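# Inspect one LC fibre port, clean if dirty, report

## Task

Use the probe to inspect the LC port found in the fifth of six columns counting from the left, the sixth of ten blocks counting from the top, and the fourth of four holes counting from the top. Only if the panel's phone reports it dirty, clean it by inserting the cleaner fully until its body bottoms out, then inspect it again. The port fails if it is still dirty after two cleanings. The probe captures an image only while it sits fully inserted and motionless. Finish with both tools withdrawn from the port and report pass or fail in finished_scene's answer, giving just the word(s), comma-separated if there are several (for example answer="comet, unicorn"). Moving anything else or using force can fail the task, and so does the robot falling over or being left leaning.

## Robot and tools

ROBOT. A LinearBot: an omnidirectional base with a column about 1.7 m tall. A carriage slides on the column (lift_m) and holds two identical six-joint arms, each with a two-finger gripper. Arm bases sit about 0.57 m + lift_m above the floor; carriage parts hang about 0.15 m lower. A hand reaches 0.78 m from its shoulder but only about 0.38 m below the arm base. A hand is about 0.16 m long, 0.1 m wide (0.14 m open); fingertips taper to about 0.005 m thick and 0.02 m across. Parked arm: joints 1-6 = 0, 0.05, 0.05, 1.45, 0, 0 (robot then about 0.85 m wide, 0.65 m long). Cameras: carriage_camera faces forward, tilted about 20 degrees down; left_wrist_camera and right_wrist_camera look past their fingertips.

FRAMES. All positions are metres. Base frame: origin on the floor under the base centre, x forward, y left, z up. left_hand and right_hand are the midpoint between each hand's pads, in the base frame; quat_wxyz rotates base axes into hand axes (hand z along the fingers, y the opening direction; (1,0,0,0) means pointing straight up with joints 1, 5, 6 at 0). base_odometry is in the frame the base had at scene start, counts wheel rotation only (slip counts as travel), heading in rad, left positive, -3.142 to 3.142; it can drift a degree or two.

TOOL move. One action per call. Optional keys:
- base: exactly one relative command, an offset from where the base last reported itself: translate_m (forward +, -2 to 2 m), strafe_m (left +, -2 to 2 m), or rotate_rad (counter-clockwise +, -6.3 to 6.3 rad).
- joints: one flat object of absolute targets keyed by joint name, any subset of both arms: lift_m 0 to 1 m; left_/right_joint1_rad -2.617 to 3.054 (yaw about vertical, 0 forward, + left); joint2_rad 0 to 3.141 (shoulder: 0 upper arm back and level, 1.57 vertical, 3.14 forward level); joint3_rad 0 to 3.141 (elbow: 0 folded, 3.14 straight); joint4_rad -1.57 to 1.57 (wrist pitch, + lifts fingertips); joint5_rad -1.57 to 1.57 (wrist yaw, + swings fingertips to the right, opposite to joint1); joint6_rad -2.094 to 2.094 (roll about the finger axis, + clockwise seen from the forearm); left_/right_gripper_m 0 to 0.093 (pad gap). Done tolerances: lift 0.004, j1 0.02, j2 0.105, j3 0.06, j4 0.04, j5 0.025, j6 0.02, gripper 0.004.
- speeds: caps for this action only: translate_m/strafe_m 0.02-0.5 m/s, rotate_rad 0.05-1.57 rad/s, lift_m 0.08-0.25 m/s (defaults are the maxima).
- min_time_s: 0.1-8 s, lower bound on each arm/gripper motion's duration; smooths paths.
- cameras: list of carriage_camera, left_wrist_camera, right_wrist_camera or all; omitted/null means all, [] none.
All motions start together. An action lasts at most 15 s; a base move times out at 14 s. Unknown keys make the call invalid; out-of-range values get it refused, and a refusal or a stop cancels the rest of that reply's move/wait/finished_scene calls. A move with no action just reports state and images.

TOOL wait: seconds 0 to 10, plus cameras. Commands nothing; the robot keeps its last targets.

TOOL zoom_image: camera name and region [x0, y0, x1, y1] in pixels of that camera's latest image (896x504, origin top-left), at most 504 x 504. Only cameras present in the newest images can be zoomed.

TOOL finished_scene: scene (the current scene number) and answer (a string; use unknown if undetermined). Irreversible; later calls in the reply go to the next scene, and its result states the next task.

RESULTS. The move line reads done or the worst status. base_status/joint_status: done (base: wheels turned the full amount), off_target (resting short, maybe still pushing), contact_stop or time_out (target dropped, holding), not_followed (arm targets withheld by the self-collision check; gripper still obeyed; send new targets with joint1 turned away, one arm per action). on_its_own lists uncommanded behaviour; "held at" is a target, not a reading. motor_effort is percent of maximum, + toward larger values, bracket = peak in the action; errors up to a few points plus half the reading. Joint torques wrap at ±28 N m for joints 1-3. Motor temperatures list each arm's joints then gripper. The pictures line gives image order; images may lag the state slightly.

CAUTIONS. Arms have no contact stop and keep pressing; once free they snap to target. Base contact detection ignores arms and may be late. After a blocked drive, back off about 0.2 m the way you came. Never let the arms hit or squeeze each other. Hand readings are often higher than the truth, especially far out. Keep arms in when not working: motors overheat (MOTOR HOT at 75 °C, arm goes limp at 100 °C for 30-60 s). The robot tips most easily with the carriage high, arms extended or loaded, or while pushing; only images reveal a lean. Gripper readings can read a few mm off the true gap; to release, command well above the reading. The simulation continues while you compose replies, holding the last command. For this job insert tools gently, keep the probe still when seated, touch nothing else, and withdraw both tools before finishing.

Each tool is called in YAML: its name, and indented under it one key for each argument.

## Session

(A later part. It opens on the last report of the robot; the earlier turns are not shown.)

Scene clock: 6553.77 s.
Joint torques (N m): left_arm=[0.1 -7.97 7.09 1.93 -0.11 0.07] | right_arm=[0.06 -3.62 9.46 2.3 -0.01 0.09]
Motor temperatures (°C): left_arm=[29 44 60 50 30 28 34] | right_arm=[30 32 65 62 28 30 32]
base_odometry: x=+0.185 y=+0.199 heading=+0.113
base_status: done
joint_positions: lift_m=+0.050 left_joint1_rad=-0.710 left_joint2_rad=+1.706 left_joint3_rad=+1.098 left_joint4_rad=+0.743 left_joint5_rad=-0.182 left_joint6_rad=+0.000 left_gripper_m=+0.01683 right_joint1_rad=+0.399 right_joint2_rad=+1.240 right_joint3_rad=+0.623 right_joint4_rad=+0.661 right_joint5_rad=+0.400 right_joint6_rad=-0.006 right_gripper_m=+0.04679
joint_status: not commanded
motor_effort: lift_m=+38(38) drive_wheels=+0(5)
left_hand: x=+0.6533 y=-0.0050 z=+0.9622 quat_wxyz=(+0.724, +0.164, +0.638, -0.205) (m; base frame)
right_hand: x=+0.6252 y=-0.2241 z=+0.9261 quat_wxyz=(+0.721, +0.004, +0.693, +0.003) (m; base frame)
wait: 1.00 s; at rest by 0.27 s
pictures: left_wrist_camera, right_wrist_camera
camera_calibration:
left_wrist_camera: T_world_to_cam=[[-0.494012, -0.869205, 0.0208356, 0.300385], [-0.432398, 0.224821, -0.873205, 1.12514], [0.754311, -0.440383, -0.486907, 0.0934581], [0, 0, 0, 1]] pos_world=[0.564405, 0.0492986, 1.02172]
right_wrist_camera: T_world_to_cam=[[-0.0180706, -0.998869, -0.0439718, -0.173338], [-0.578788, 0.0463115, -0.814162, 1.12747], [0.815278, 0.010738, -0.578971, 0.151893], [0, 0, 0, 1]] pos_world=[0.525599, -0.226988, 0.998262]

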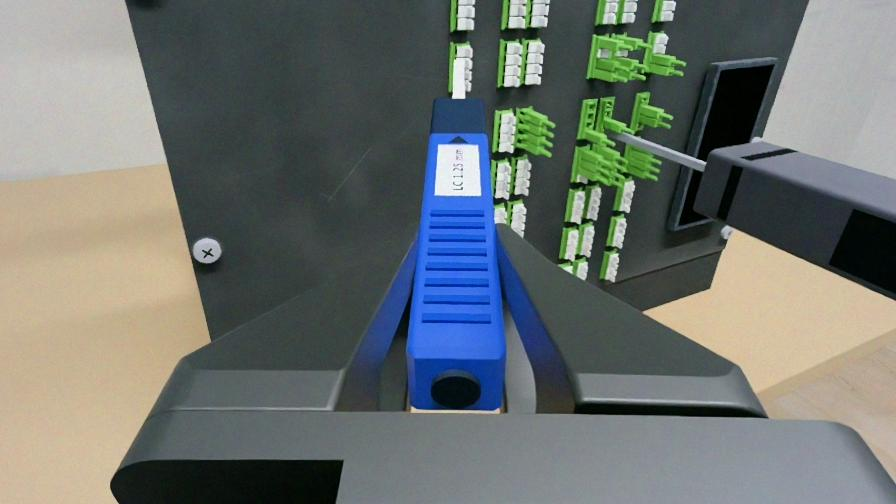

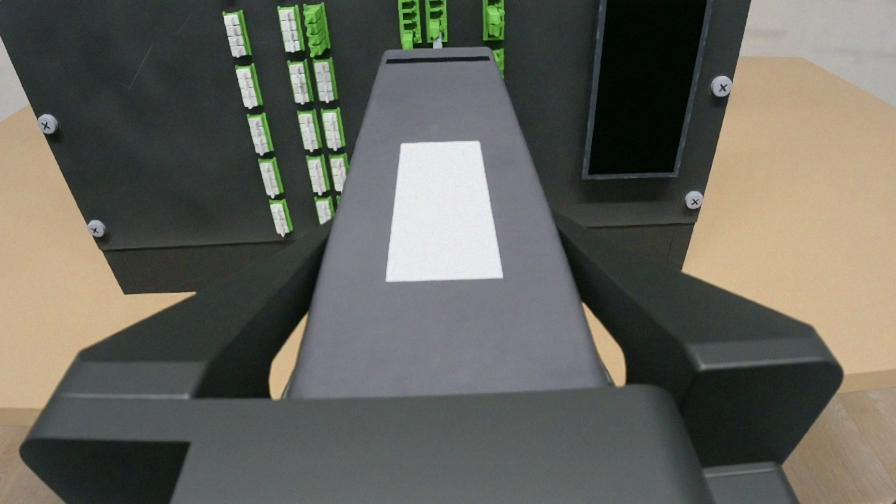

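move:
  base: {"rotate_rad": 0.002}
  speeds: {"rotate_rad": 0.05}
  cameras: []

wait:
  seconds: 1
  cameras: ["right_wrist_camera", "left_wrist_camera"]

zoom_image:
  camera: "right_wrist_camera"
  region: [425, 22, 453, 50]

zoom_image:
  camera: "left_wrist_camera"
  region: [594, 120, 614, 134]

Scene clock: 6568.50 s.
Joint torques (N m): left_arm=[0.1 -7.97 7.13 1.94 -0.12 0.08] | right_arm=[0.08 -3.63 9.48 2.3 -0.02 0.09]
Motor temperatures (°C): left_arm=[29 44 60 50 30 28 34] | right_arm=[30 32 65 62 28 30 32]
move: done
base_odometry: x=+0.185 y=+0.199 heading=+0.114
base_status: done
joint_positions: lift_m=+0.050 left_joint1_rad=-0.710 left_joint2_rad=+1.706 left_joint3_rad=+1.098 left_joint4_rad=+0.743 left_joint5_rad=-0.182 left_joint6_rad=+0.000 left_gripper_m=+0.01683 right_joint1_rad=+0.399 right_joint2_rad=+1.240 right_joint3_rad=+0.623 right_joint4_rad=+0.661 right_joint5_rad=+0.400 right_joint6_rad=-0.006 right_gripper_m=+0.04679
joint_status: not commanded
motor_effort: lift_m=+38(38) drive_wheels=+3(3)
left_hand: x=+0.6533 y=-0.0050 z=+0.9622 quat_wxyz=(+0.724, +0.164, +0.638, -0.205) (m; base frame)
right_hand: x=+0.6252 y=-0.2242 z=+0.9261 quat_wxyz=(+0.721, +0.004, +0.693, +0.003) (m; base frame)
pictures: none
No camera images: "cameras" was empty.

Scene clock: 6569.50 s.
Joint torques (N m): left_arm=[0.09 -7.98 7.1 1.93 -0.11 0.07] | right_arm=[0.12 -3.64 9.47 2.31 -0.02 0.08]
Motor temperatures (°C): left_arm=[29 44 60 50 30 28 34] | right_arm=[30 32 65 62 28 30 32]
base_odometry: x=+0.185 y=+0.199 heading=+0.114
base_status: done
joint_positions: lift_m=+0.050 left_joint1_rad=-0.710 left_joint2_rad=+1.706 left_joint3_rad=+1.098 left_joint4_rad=+0.743 left_joint5_rad=-0.182 left_joint6_rad=+0.000 left_gripper_m=+0.01683 right_joint1_rad=+0.399 right_joint2_rad=+1.240 right_joint3_rad=+0.623 right_joint4_rad=+0.661 right_joint5_rad=+0.400 right_joint6_rad=-0.006 right_gripper_m=+0.04679
joint_status: not commanded
motor_effort: lift_m=+38(38) drive_wheels=+3(3)
left_hand: x=+0.6533 y=-0.0050 z=+0.9622 quat_wxyz=(+0.724, +0.164, +0.638, -0.205) (m; base frame)
right_hand: x=+0.6252 y=-0.2242 z=+0.9261 quat_wxyz=(+0.721, +0.004, +0.693, +0.003) (m; base frame)
wait: 1.00 s; at rest by 0.27 s
pictures: left_wrist_camera, right_wrist_camera
camera_calibration:
left_wrist_camera: T_world_to_cam=[[-0.494012, -0.869205, 0.0208356, 0.300385], [-0.432398, 0.224821, -0.873205, 1.12514], [0.754311, -0.440383, -0.486907, 0.0934581], [0, 0, 0, 1]] pos_world=[0.564405, 0.0492986, 1.02172]
right_wrist_camera: T_world_to_cam=[[-0.0184885, -0.998859, -0.0440408, -0.173048], [-0.578769, 0.0466099, -0.814159, 1.12752], [0.815282, 0.0104369, -0.57897, 0.151822], [0, 0, 0, 1]] pos_world=[0.525598, -0.226989, 0.998262]

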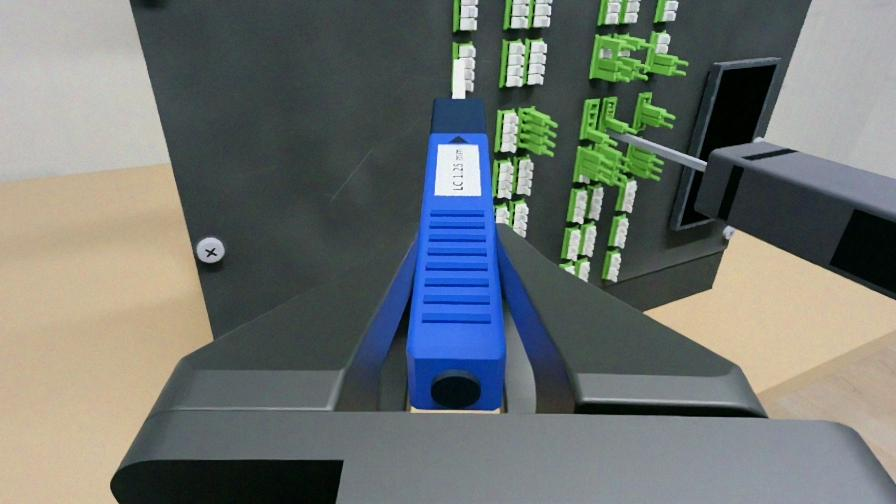

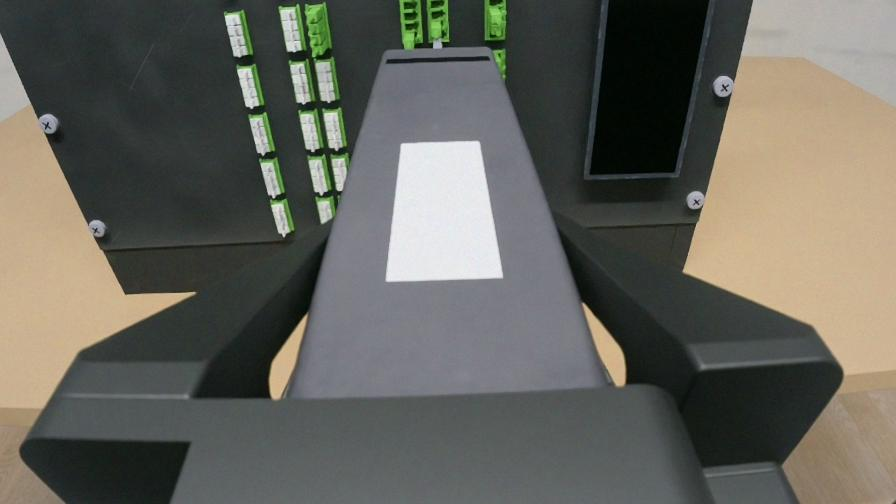

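Scaled by 18.000 from the camera's 896x504 image, which has a finer 1280x720 frame.

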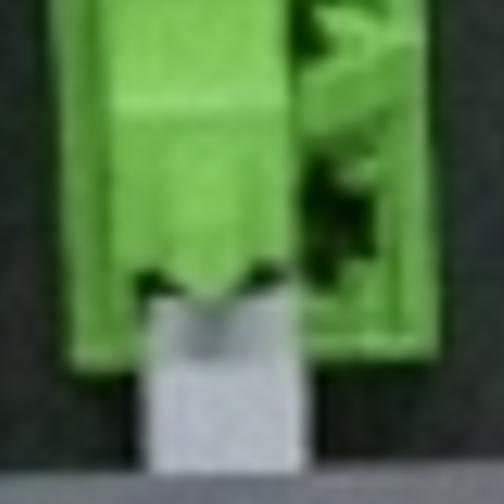

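Scaled by 25.200 from the camera's 896x504 image, which has a finer 1280x720 frame.

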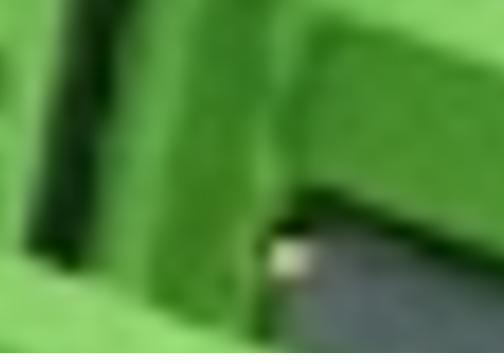

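zoom_image:
  camera: "right_wrist_camera"
  region: [426, 2, 450, 26]

zoom_image:
  camera: "right_wrist_camera"
  region: [424, 28, 448, 52]

zoom_image:
  camera: "right_wrist_camera"
  region: [398, 2, 446, 50]

Scaled by 21.000 from the camera's 896x504 image, which has a finer 1280x720 frame.

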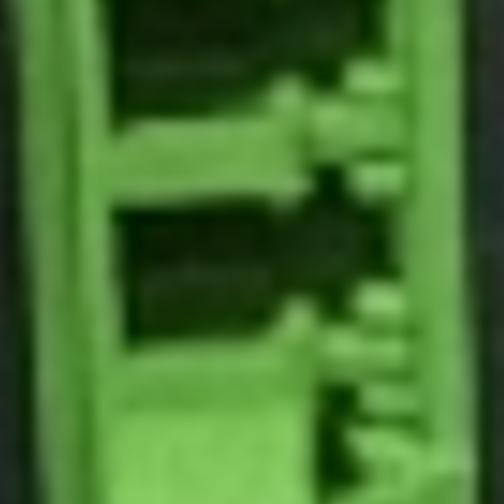

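Scaled by 21.000 from the camera's 896x504 image, which has a finer 1280x720 frame.

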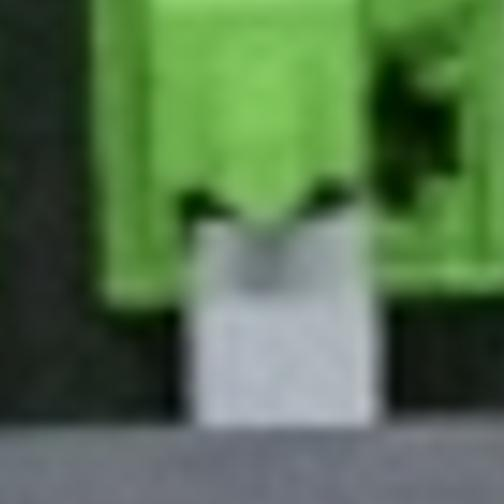

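Scaled by 10.500 from the camera's 896x504 image, which has a finer 1280x720 frame.

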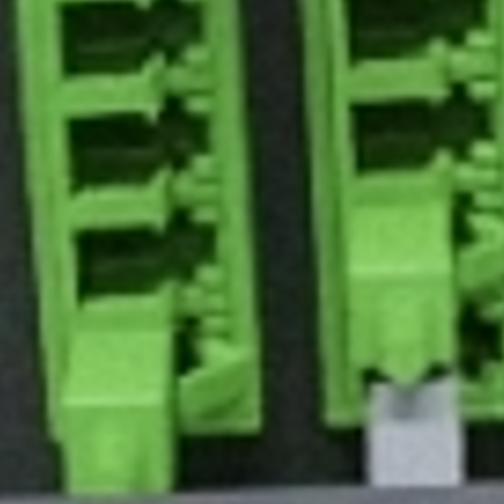

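zoom_image:
  camera: "left_wrist_camera"
  region: [600, 120, 630, 150]

zoom_image:
  camera: "left_wrist_camera"
  region: [660, 130, 720, 190]

zoom_image:
  camera: "left_wrist_camera"
  region: [596, 90, 620, 114]

Scaled by 16.800 from the camera's 896x504 image, which has a finer 1280x720 frame.

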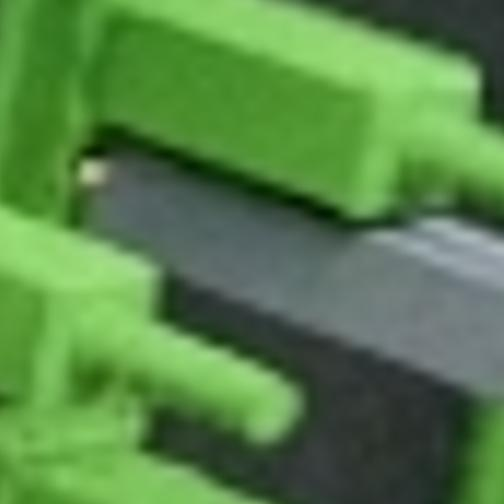

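Scaled by 8.400 from the camera's 896x504 image, which has a finer 1280x720 frame.

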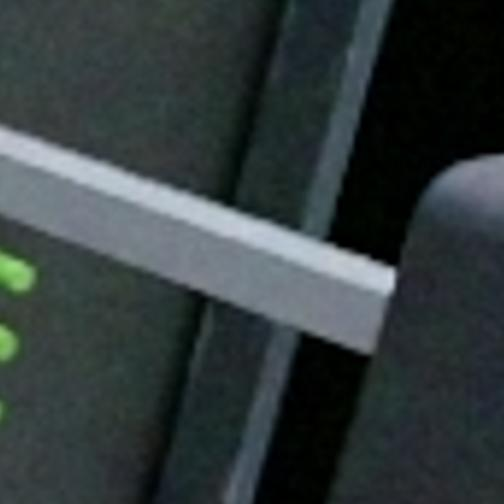

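Scaled by 21.000 from the camera's 896x504 image, which has a finer 1280x720 frame.

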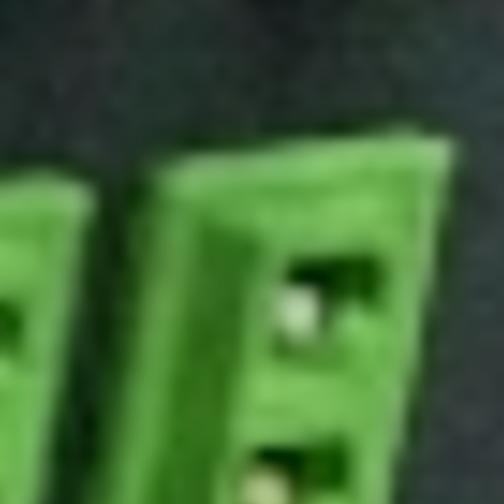

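move:
  joints: {"lift_m": 0.0501}
  cameras: []

move:
  base: {"translate_m": 0.0015}
  speeds: {"translate_m": 0.02}
  cameras: []

wait:
  seconds: 1
  cameras: ["right_wrist_camera", "left_wrist_camera"]

zoom_image:
  camera: "right_wrist_camera"
  region: [425, 22, 453, 50]

zoom_image:
  camera: "left_wrist_camera"
  region: [594, 120, 624, 150]

Scene clock: 6856.00 s.
Joint torques (N m): left_arm=[0.08 -7.98 7.12 1.93 -0.11 0.07] | right_arm=[0.1 -3.64 9.44 2.3 -0.02 0.09]
Motor temperatures (°C): left_arm=[29 44 60 50 30 28 34] | right_arm=[30 31 67 62 28 30 32]
move: done
base_odometry: x=+0.185 y=+0.199 heading=+0.114
base_status: not commanded
joint_positions: lift_m=+0.050 left_joint1_rad=-0.710 left_joint2_rad=+1.706 left_joint3_rad=+1.098 left_joint4_rad=+0.743 left_joint5_rad=-0.182 left_joint6_rad=+0.000 left_gripper_m=+0.01683 right_joint1_rad=+0.399 right_joint2_rad=+1.240 right_joint3_rad=+0.623 right_joint4_rad=+0.661 right_joint5_rad=+0.400 right_joint6_rad=-0.006 right_gripper_m=+0.04679
joint_status: all done
motor_effort: lift_m=+33(33) drive_wheels=+3(3)
left_hand: x=+0.6533 y=-0.0050 z=+0.9622 quat_wxyz=(+0.724, +0.164, +0.638, -0.205) (m; base frame)
right_hand: x=+0.6252 y=-0.2242 z=+0.9261 quat_wxyz=(+0.721, +0.004, +0.693, +0.003) (m; base frame)
pictures: none
No camera images: "cameras" was empty.

Scene clock: 6856.47 s.
Joint torques (N m): left_arm=[0.1 -8.01 7.15 1.93 -0.11 0.08] | right_arm=[-0.32 -3.59 9.46 2.3 -0.15 0.09]
Motor temperatures (°C): left_arm=[29 44 60 50 30 28 34] | right_arm=[30 31 67 62 28 30 32]
move: done
base_odometry: x=+0.187 y=+0.199 heading=+0.114
base_status: done
joint_positions: lift_m=+0.050 left_joint1_rad=-0.710 left_joint2_rad=+1.706 left_joint3_rad=+1.098 left_joint4_rad=+0.743 left_joint5_rad=-0.182 left_joint6_rad=+0.000 left_gripper_m=+0.01683 right_joint1_rad=+0.404 right_joint2_rad=+1.239 right_joint3_rad=+0.623 right_joint4_rad=+0.661 right_joint5_rad=+0.411 right_joint6_rad=-0.006 right_gripper_m=+0.04679
joint_status: not commanded
motor_effort: lift_m=+33(33) drive_wheels=+2(7)
left_hand: x=+0.6533 y=-0.0050 z=+0.9622 quat_wxyz=(+0.724, +0.164, +0.638, -0.205) (m; base frame)
right_hand: x=+0.6246 y=-0.2240 z=+0.9262 quat_wxyz=(+0.721, +0.007, +0.692, +0.001) (m; base frame)
pictures: none
No camera images: "cameras" was empty.

Scene clock: 6857.47 s.
Joint torques (N m): left_arm=[0.12 -7.98 7.09 1.93 -0.11 0.08] | right_arm=[-0.34 -3.56 9.46 2.29 -0.14 0.1]
Motor temperatures (°C): left_arm=[29 44 60 50 30 28 34] | right_arm=[30 31 67 62 28 30 32]
base_odometry: x=+0.187 y=+0.199 heading=+0.114
base_status: done
joint_positions: lift_m=+0.050 left_joint1_rad=-0.710 left_joint2_rad=+1.706 left_joint3_rad=+1.098 left_joint4_rad=+0.743 left_joint5_rad=-0.182 left_joint6_rad=+0.000 left_gripper_m=+0.01683 right_joint1_rad=+0.404 right_joint2_rad=+1.239 right_joint3_rad=+0.623 right_joint4_rad=+0.661 right_joint5_rad=+0.411 right_joint6_rad=-0.006 right_gripper_m=+0.04679
joint_status: not commanded
motor_effort: lift_m=+33(33) drive_wheels=+2(7)
left_hand: x=+0.6533 y=-0.0050 z=+0.9622 quat_wxyz=(+0.724, +0.164, +0.638, -0.205) (m; base frame)
right_hand: x=+0.6246 y=-0.2240 z=+0.9262 quat_wxyz=(+0.721, +0.007, +0.692, +0.001) (m; base frame)
wait: 1.00 s; at rest by 0.27 s
pictures: left_wrist_camera, right_wrist_camera
camera_calibration:
left_wrist_camera: T_world_to_cam=[[-0.494012, -0.869205, 0.0208356, 0.300385], [-0.432398, 0.224821, -0.873205, 1.12514], [0.754311, -0.440383, -0.486907, 0.0934581], [0, 0, 0, 1]] pos_world=[0.564405, 0.0492986, 1.02172]
right_wrist_camera: T_world_to_cam=[[-0.0241851, -0.998711, -0.0446333, -0.168745], [-0.578369, 0.0503941, -0.814217, 1.12792], [0.815417, 0.00612257, -0.578842, 0.151195], [0, 0, 0, 1]] pos_world=[0.524988, -0.226294, 0.998361]

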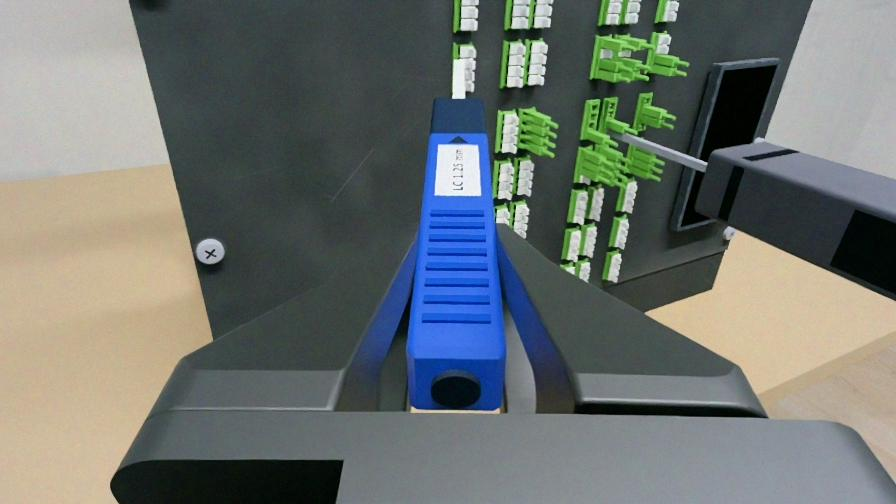

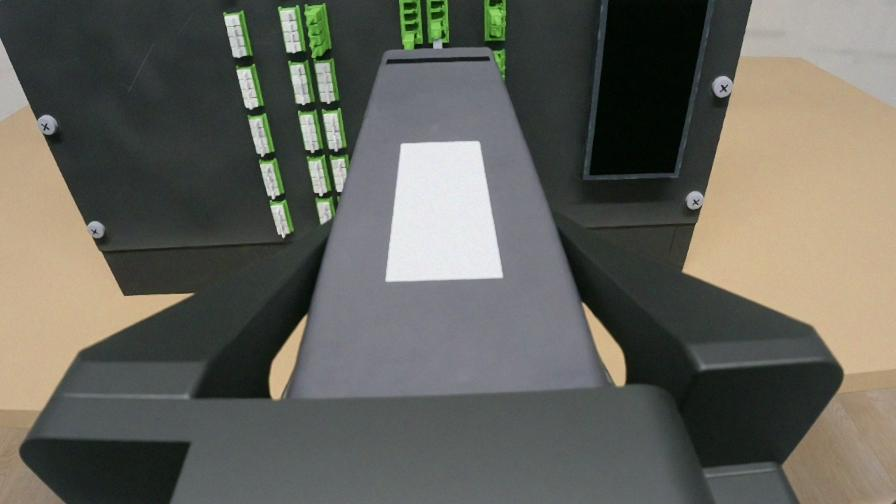

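Scaled by 18.000 from the camera's 896x504 image, which has a finer 1280x720 frame.

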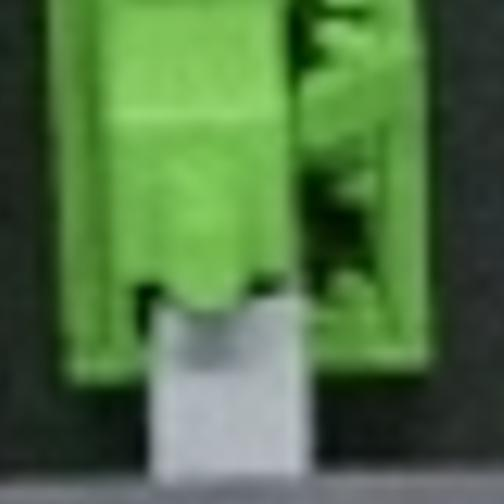

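Scaled by 16.800 from the camera's 896x504 image, which has a finer 1280x720 frame.

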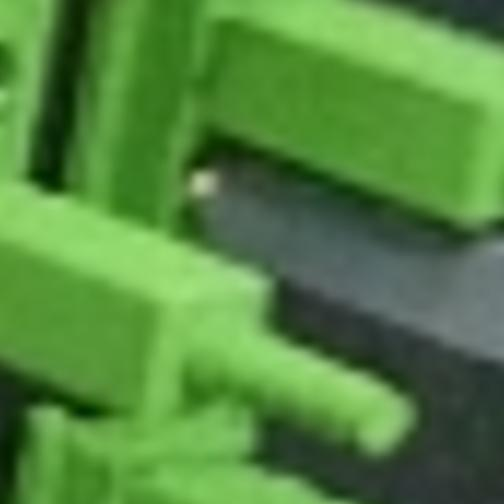

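move:
  joints: {"lift_m": 0.0498}
  cameras: []

wait:
  seconds: 1
  cameras: ["right_wrist_camera", "left_wrist_camera"]

zoom_image:
  camera: "right_wrist_camera"
  region: [425, 22, 453, 50]

zoom_image:
  camera: "left_wrist_camera"
  region: [594, 120, 624, 150]

Scene clock: 6876.97 s.
Joint torques (N m): left_arm=[0.1 -7.99 7.1 1.93 -0.11 0.08] | right_arm=[-0.34 -3.6 9.46 2.3 -0.14 0.09]
Motor temperatures (°C): left_arm=[29 44 60 50 30 28 34] | right_arm=[30 31 67 62 28 30 32]
move: done
base_odometry: x=+0.187 y=+0.199 heading=+0.114
base_status: not commanded
joint_positions: lift_m=+0.050 left_joint1_rad=-0.710 left_joint2_rad=+1.706 left_joint3_rad=+1.098 left_joint4_rad=+0.743 left_joint5_rad=-0.182 left_joint6_rad=+0.000 left_gripper_m=+0.01683 right_joint1_rad=+0.404 right_joint2_rad=+1.239 right_joint3_rad=+0.623 right_joint4_rad=+0.661 right_joint5_rad=+0.411 right_joint6_rad=-0.006 right_gripper_m=+0.04679
joint_status: all done
motor_effort: lift_m=+30(30) drive_wheels=+2(2)
left_hand: x=+0.6533 y=-0.0050 z=+0.9622 quat_wxyz=(+0.724, +0.164, +0.638, -0.205) (m; base frame)
right_hand: x=+0.6246 y=-0.2240 z=+0.9261 quat_wxyz=(+0.721, +0.007, +0.692, +0.001) (m; base frame)
pictures: none
No camera images: "cameras" was empty.

Scene clock: 6877.97 s.
Joint torques (N m): left_arm=[0.13 -7.99 7.08 1.94 -0.11 0.07] | right_arm=[-0.35 -3.6 9.46 2.3 -0.13 0.09]
Motor temperatures (°C): left_arm=[29 44 60 50 30 28 34] | right_arm=[30 31 67 62 28 30 32]
base_odometry: x=+0.187 y=+0.199 heading=+0.114
base_status: not commanded
joint_positions: lift_m=+0.050 left_joint1_rad=-0.710 left_joint2_rad=+1.706 left_joint3_rad=+1.098 left_joint4_rad=+0.743 left_joint5_rad=-0.182 left_joint6_rad=+0.000 left_gripper_m=+0.01683 right_joint1_rad=+0.404 right_joint2_rad=+1.239 right_joint3_rad=+0.623 right_joint4_rad=+0.661 right_joint5_rad=+0.411 right_joint6_rad=-0.006 right_gripper_m=+0.04679
joint_status: all done
motor_effort: lift_m=+30(30) drive_wheels=+2(2)
left_hand: x=+0.6533 y=-0.0050 z=+0.9622 quat_wxyz=(+0.724, +0.164, +0.638, -0.205) (m; base frame)
right_hand: x=+0.6246 y=-0.2240 z=+0.9261 quat_wxyz=(+0.721, +0.007, +0.692, +0.001) (m; base frame)
wait: 1.00 s; at rest by 0.27 s
pictures: left_wrist_camera, right_wrist_camera
camera_calibration:
left_wrist_camera: T_world_to_cam=[[-0.494012, -0.869205, 0.0208356, 0.300385], [-0.432398, 0.224821, -0.873205, 1.12514], [0.754311, -0.440383, -0.486907, 0.0934581], [0, 0, 0, 1]] pos_world=[0.564405, 0.0492986, 1.02172]
right_wrist_camera: T_world_to_cam=[[-0.0241851, -0.998711, -0.0446333, -0.168745], [-0.578369, 0.0503941, -0.814217, 1.12792], [0.815417, 0.00612257, -0.578842, 0.151195], [0, 0, 0, 1]] pos_world=[0.524988, -0.226294, 0.998361]

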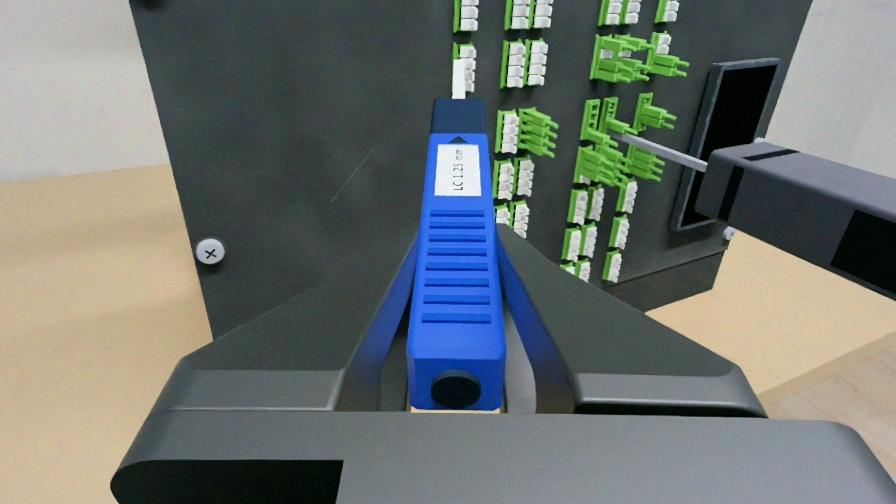

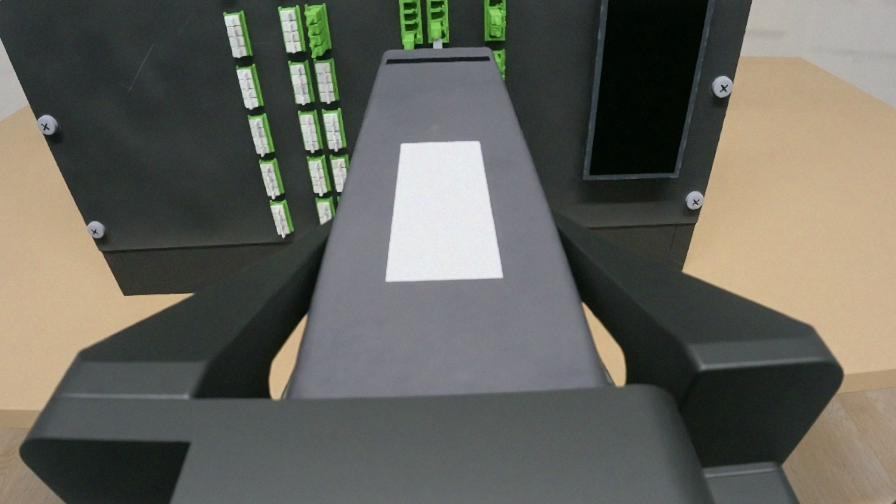

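Scaled by 18.000 from the camera's 896x504 image, which has a finer 1280x720 frame.

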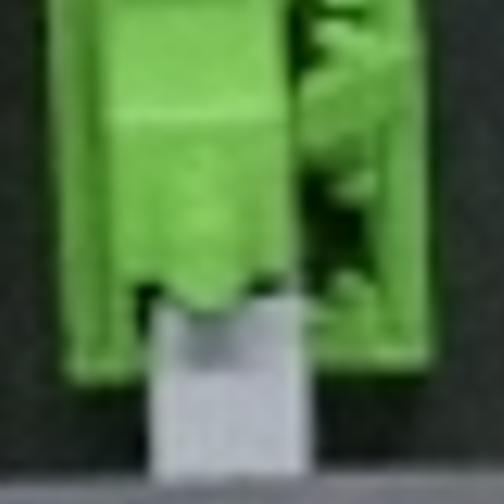

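Scaled by 16.800 from the camera's 896x504 image, which has a finer 1280x720 frame.

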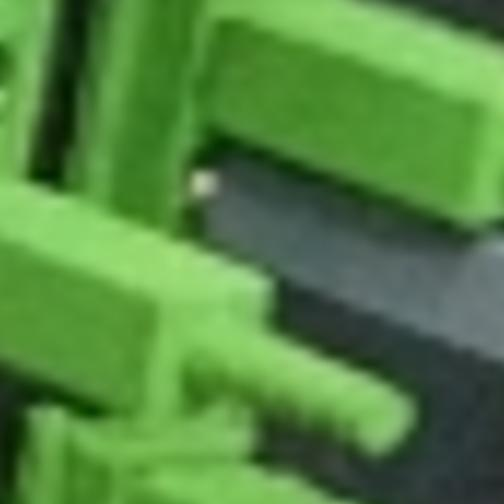

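move:
  joints: {"lift_m": 0.0495}
  cameras: []

Scene clock: 6880.53 s.
Joint torques (N m): left_arm=[0.12 -8.01 7.1 1.92 -0.11 0.08] | right_arm=[-0.35 -3.59 9.47 2.29 -0.14 0.09]
Motor temperatures (°C): left_arm=[29 44 60 50 30 28 34] | right_arm=[30 31 67 62 28 30 32]
move: done
base_odometry: x=+0.187 y=+0.199 heading=+0.114
base_status: not commanded
joint_positions: lift_m=+0.050 left_joint1_rad=-0.710 left_joint2_rad=+1.706 left_joint3_rad=+1.098 left_joint4_rad=+0.743 left_joint5_rad=-0.182 left_joint6_rad=+0.000 left_gripper_m=+0.01683 right_joint1_rad=+0.404 right_joint2_rad=+1.239 right_joint3_rad=+0.623 right_joint4_rad=+0.661 right_joint5_rad=+0.411 right_joint6_rad=-0.006 right_gripper_m=+0.04679
joint_status: all done
motor_effort: lift_m=+29(29) drive_wheels=+2(2)
left_hand: x=+0.6533 y=-0.0050 z=+0.9620 quat_wxyz=(+0.724, +0.164, +0.638, -0.205) (m; base frame)
right_hand: x=+0.6246 y=-0.2240 z=+0.9259 quat_wxyz=(+0.721, +0.007, +0.692, +0.001) (m; base frame)
pictures: none
No camera images: "cameras" was empty.

move:
  joints: {"lift_m": 0.0493}
  cameras: []

wait:
  seconds: 1
  cameras: ["right_wrist_camera", "left_wrist_camera"]

zoom_image:
  camera: "left_wrist_camera"
  region: [594, 120, 624, 150]

Scene clock: 6885.13 s.
Joint torques (N m): left_arm=[0.08 -7.99 7.09 1.93 -0.11 0.07] | right_arm=[-0.36 -3.6 9.46 2.3 -0.14 0.09]
Motor temperatures (°C): left_arm=[29 44 60 50 30 28 34] | right_arm=[30 31 67 62 28 30 32]
move: done
base_odometry: x=+0.187 y=+0.199 heading=+0.114
base_status: not commanded
joint_positions: lift_m=+0.050 left_joint1_rad=-0.710 left_joint2_rad=+1.706 left_joint3_rad=+1.098 left_joint4_rad=+0.743 left_joint5_rad=-0.182 left_joint6_rad=+0.000 left_gripper_m=+0.01683 right_joint1_rad=+0.404 right_joint2_rad=+1.239 right_joint3_rad=+0.623 right_joint4_rad=+0.661 right_joint5_rad=+0.411 right_joint6_rad=-0.006 right_gripper_m=+0.04679
joint_status: all done
motor_effort: lift_m=+28(29) drive_wheels=+2(2)
left_hand: x=+0.6533 y=-0.0050 z=+0.9618 quat_wxyz=(+0.724, +0.164, +0.638, -0.205) (m; base frame)
right_hand: x=+0.6246 y=-0.2240 z=+0.9258 quat_wxyz=(+0.721, +0.007, +0.692, +0.001) (m; base frame)
pictures: none
No camera images: "cameras" was empty.

Scene clock: 6886.13 s.
Joint torques (N m): left_arm=[0.09 -7.97 7.1 1.93 -0.11 0.08] | right_arm=[-0.36 -3.6 9.46 2.3 -0.14 0.09]
Motor temperatures (°C): left_arm=[29 44 60 50 30 28 34] | right_arm=[30 31 67 62 28 30 32]
base_odometry: x=+0.187 y=+0.199 heading=+0.114
base_status: not commanded
joint_positions: lift_m=+0.050 left_joint1_rad=-0.710 left_joint2_rad=+1.706 left_joint3_rad=+1.098 left_joint4_rad=+0.743 left_joint5_rad=-0.182 left_joint6_rad=+0.000 left_gripper_m=+0.01683 right_joint1_rad=+0.404 right_joint2_rad=+1.239 right_joint3_rad=+0.623 right_joint4_rad=+0.661 right_joint5_rad=+0.411 right_joint6_rad=-0.006 right_gripper_m=+0.04679
joint_status: all done
motor_effort: lift_m=+28(29) drive_wheels=+2(2)
left_hand: x=+0.6533 y=-0.0050 z=+0.9618 quat_wxyz=(+0.724, +0.164, +0.638, -0.205) (m; base frame)
right_hand: x=+0.6246 y=-0.2240 z=+0.9258 quat_wxyz=(+0.721, +0.007, +0.692, +0.001) (m; base frame)
wait: 1.00 s; at rest by 0.27 s
pictures: left_wrist_camera, right_wrist_camera
camera_calibration:
left_wrist_camera: T_world_to_cam=[[-0.494012, -0.869205, 0.0208356, 0.300393], [-0.432398, 0.224821, -0.873205, 1.12479], [0.754311, -0.440383, -0.486907, 0.0932634], [0, 0, 0, 1]] pos_world=[0.564405, 0.0492986, 1.02132]
right_wrist_camera: T_world_to_cam=[[-0.0241851, -0.998711, -0.0446333, -0.168763], [-0.578369, 0.0503941, -0.814217, 1.1276], [0.815417, 0.00612257, -0.578842, 0.150964], [0, 0, 0, 1]] pos_world=[0.524988, -0.226294, 0.997961]

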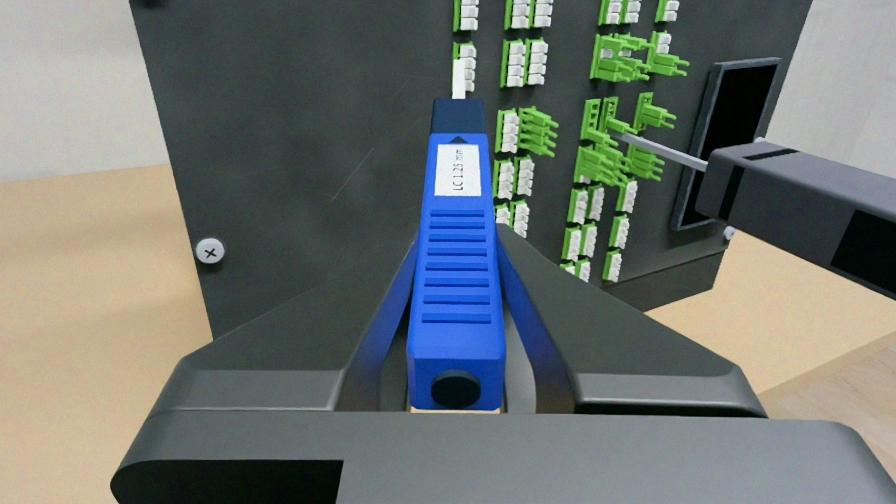

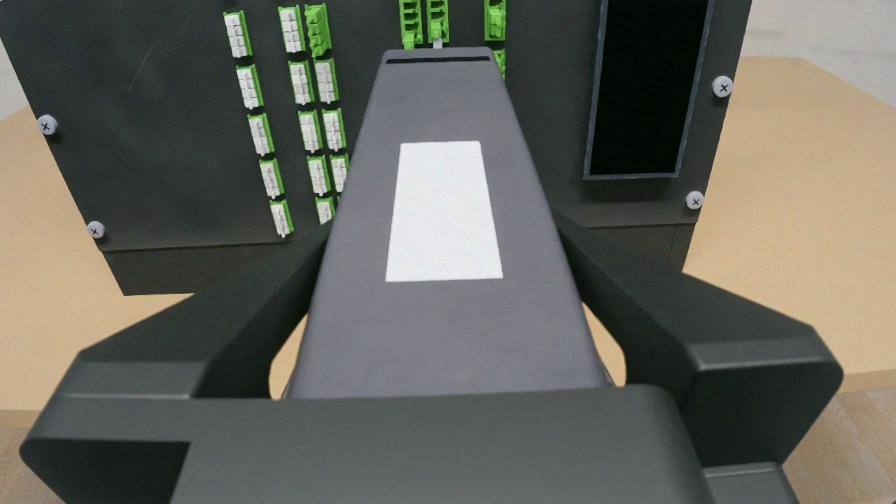

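Scaled by 16.800 from the camera's 896x504 image, which has a finer 1280x720 frame.

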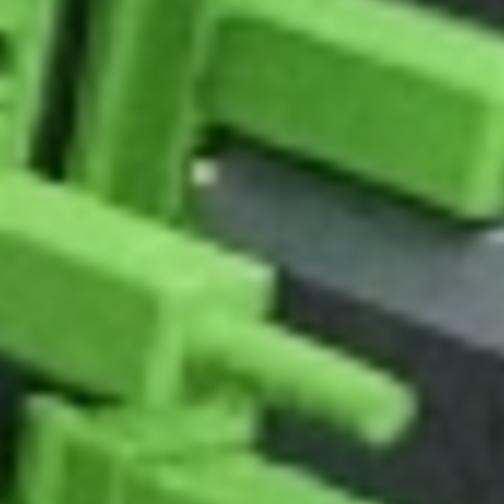

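move:
  base: {"rotate_rad": 0.001}
  speeds: {"rotate_rad": 0.05}
  cameras: []

wait:
  seconds: 1
  cameras: ["right_wrist_camera", "left_wrist_camera"]

zoom_image:
  camera: "right_wrist_camera"
  region: [425, 22, 453, 50]

zoom_image:
  camera: "left_wrist_camera"
  region: [594, 120, 624, 150]

Scene clock: 6895.23 s.
Joint torques (N m): left_arm=[0.12 -8.03 7.05 1.93 -0.11 0.08] | right_arm=[-0.32 -3.59 9.47 2.31 -0.16 0.1]
Motor temperatures (°C): left_arm=[29 44 60 50 30 28 34] | right_arm=[30 31 67 62 28 30 32]
move: done
base_odometry: x=+0.186 y=+0.199 heading=+0.115
base_status: done
joint_positions: lift_m=+0.050 left_joint1_rad=-0.710 left_joint2_rad=+1.706 left_joint3_rad=+1.098 left_joint4_rad=+0.743 left_joint5_rad=-0.182 left_joint6_rad=+0.000 left_gripper_m=+0.01683 right_joint1_rad=+0.404 right_joint2_rad=+1.239 right_joint3_rad=+0.623 right_joint4_rad=+0.661 right_joint5_rad=+0.414 right_joint6_rad=-0.006 right_gripper_m=+0.04679
joint_status: not commanded
motor_effort: lift_m=+28(28) drive_wheels=+4(4)
left_hand: x=+0.6533 y=-0.0050 z=+0.9618 quat_wxyz=(+0.724, +0.164, +0.638, -0.205) (m; base frame)
right_hand: x=+0.6246 y=-0.2244 z=+0.9258 quat_wxyz=(+0.721, +0.007, +0.692, +0.001) (m; base frame)
pictures: none
No camera images: "cameras" was empty.

Scene clock: 6896.23 s.
Joint torques (N m): left_arm=[0.08 -8.01 7.12 1.93 -0.11 0.08] | right_arm=[-0.34 -3.59 9.48 2.3 -0.17 0.09]
Motor temperatures (°C): left_arm=[29 44 60 50 30 28 34] | right_arm=[30 31 67 62 28 30 32]
base_odometry: x=+0.186 y=+0.199 heading=+0.115
base_status: done
joint_positions: lift_m=+0.050 left_joint1_rad=-0.710 left_joint2_rad=+1.706 left_joint3_rad=+1.098 left_joint4_rad=+0.743 left_joint5_rad=-0.182 left_joint6_rad=+0.000 left_gripper_m=+0.01683 right_joint1_rad=+0.404 right_joint2_rad=+1.239 right_joint3_rad=+0.623 right_joint4_rad=+0.661 right_joint5_rad=+0.414 right_joint6_rad=-0.006 right_gripper_m=+0.04679
joint_status: not commanded
motor_effort: lift_m=+28(28) drive_wheels=+4(4)
left_hand: x=+0.6533 y=-0.0050 z=+0.9618 quat_wxyz=(+0.724, +0.164, +0.638, -0.205) (m; base frame)
right_hand: x=+0.6246 y=-0.2244 z=+0.9258 quat_wxyz=(+0.721, +0.007, +0.692, +0.001) (m; base frame)
wait: 1.00 s; at rest by 0.27 s
pictures: left_wrist_camera, right_wrist_camera
camera_calibration:
left_wrist_camera: T_world_to_cam=[[-0.494012, -0.869205, 0.0208356, 0.300393], [-0.432398, 0.224821, -0.873205, 1.12479], [0.754311, -0.440383, -0.486907, 0.0932634], [0, 0, 0, 1]] pos_world=[0.564405, 0.0492986, 1.02132]
right_wrist_camera: T_world_to_cam=[[-0.0264665, -0.998649, -0.0447269, -0.16766], [-0.578293, 0.0517912, -0.814184, 1.12785], [0.8154, 0.00431669, -0.578882, 0.150608], [0, 0, 0, 1]] pos_world=[0.524983, -0.226496, 0.997961]

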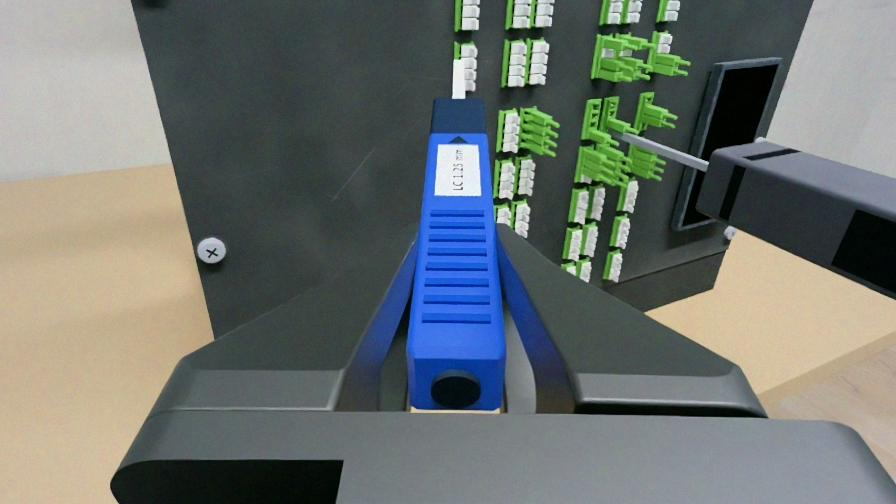

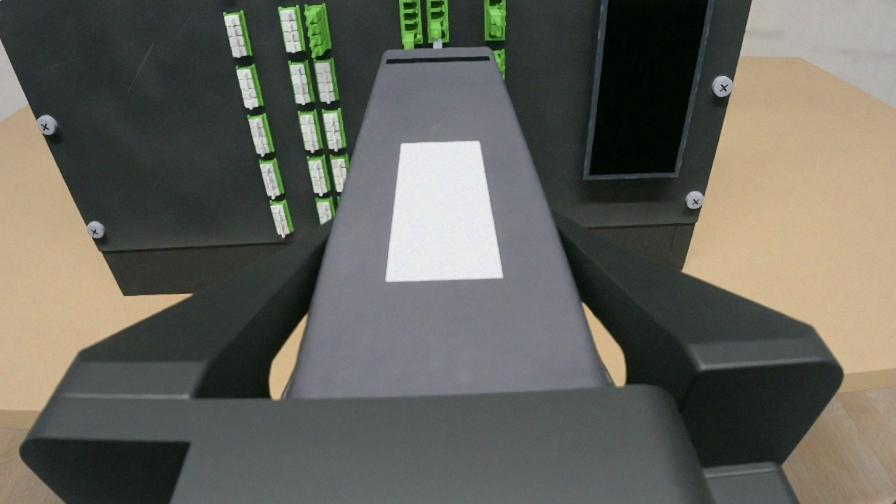

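Scaled by 18.000 from the camera's 896x504 image, which has a finer 1280x720 frame.

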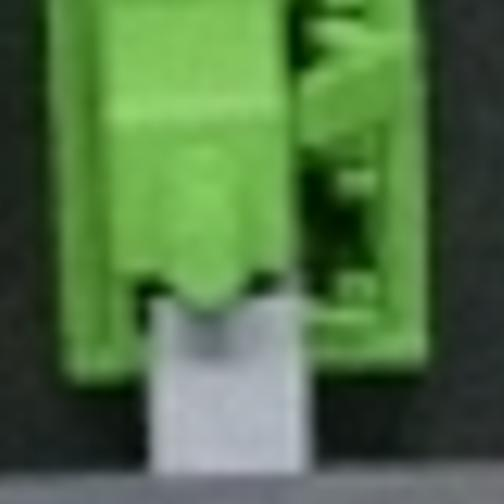

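Scaled by 16.800 from the camera's 896x504 image, which has a finer 1280x720 frame.

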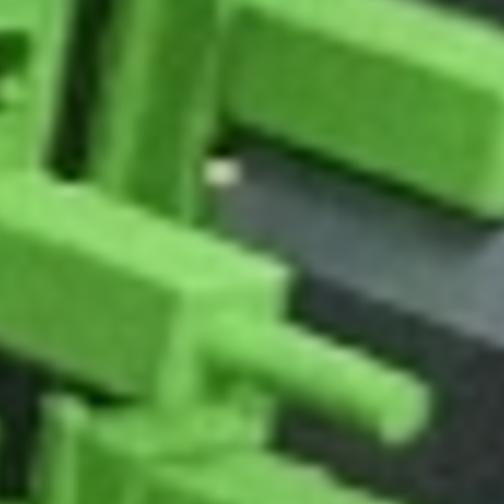

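zoom_image:
  camera: "left_wrist_camera"
  region: [694, 148, 718, 178]

Scaled by 16.800 from the camera's 896x504 image, which has a finer 1280x720 frame.

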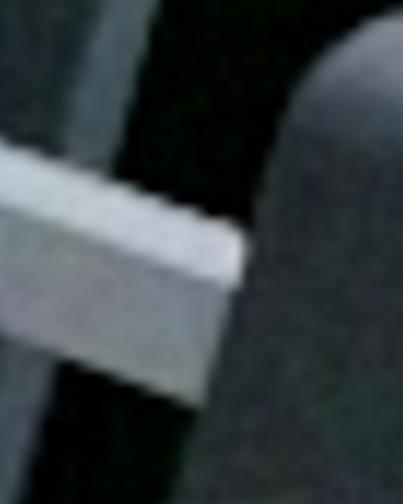

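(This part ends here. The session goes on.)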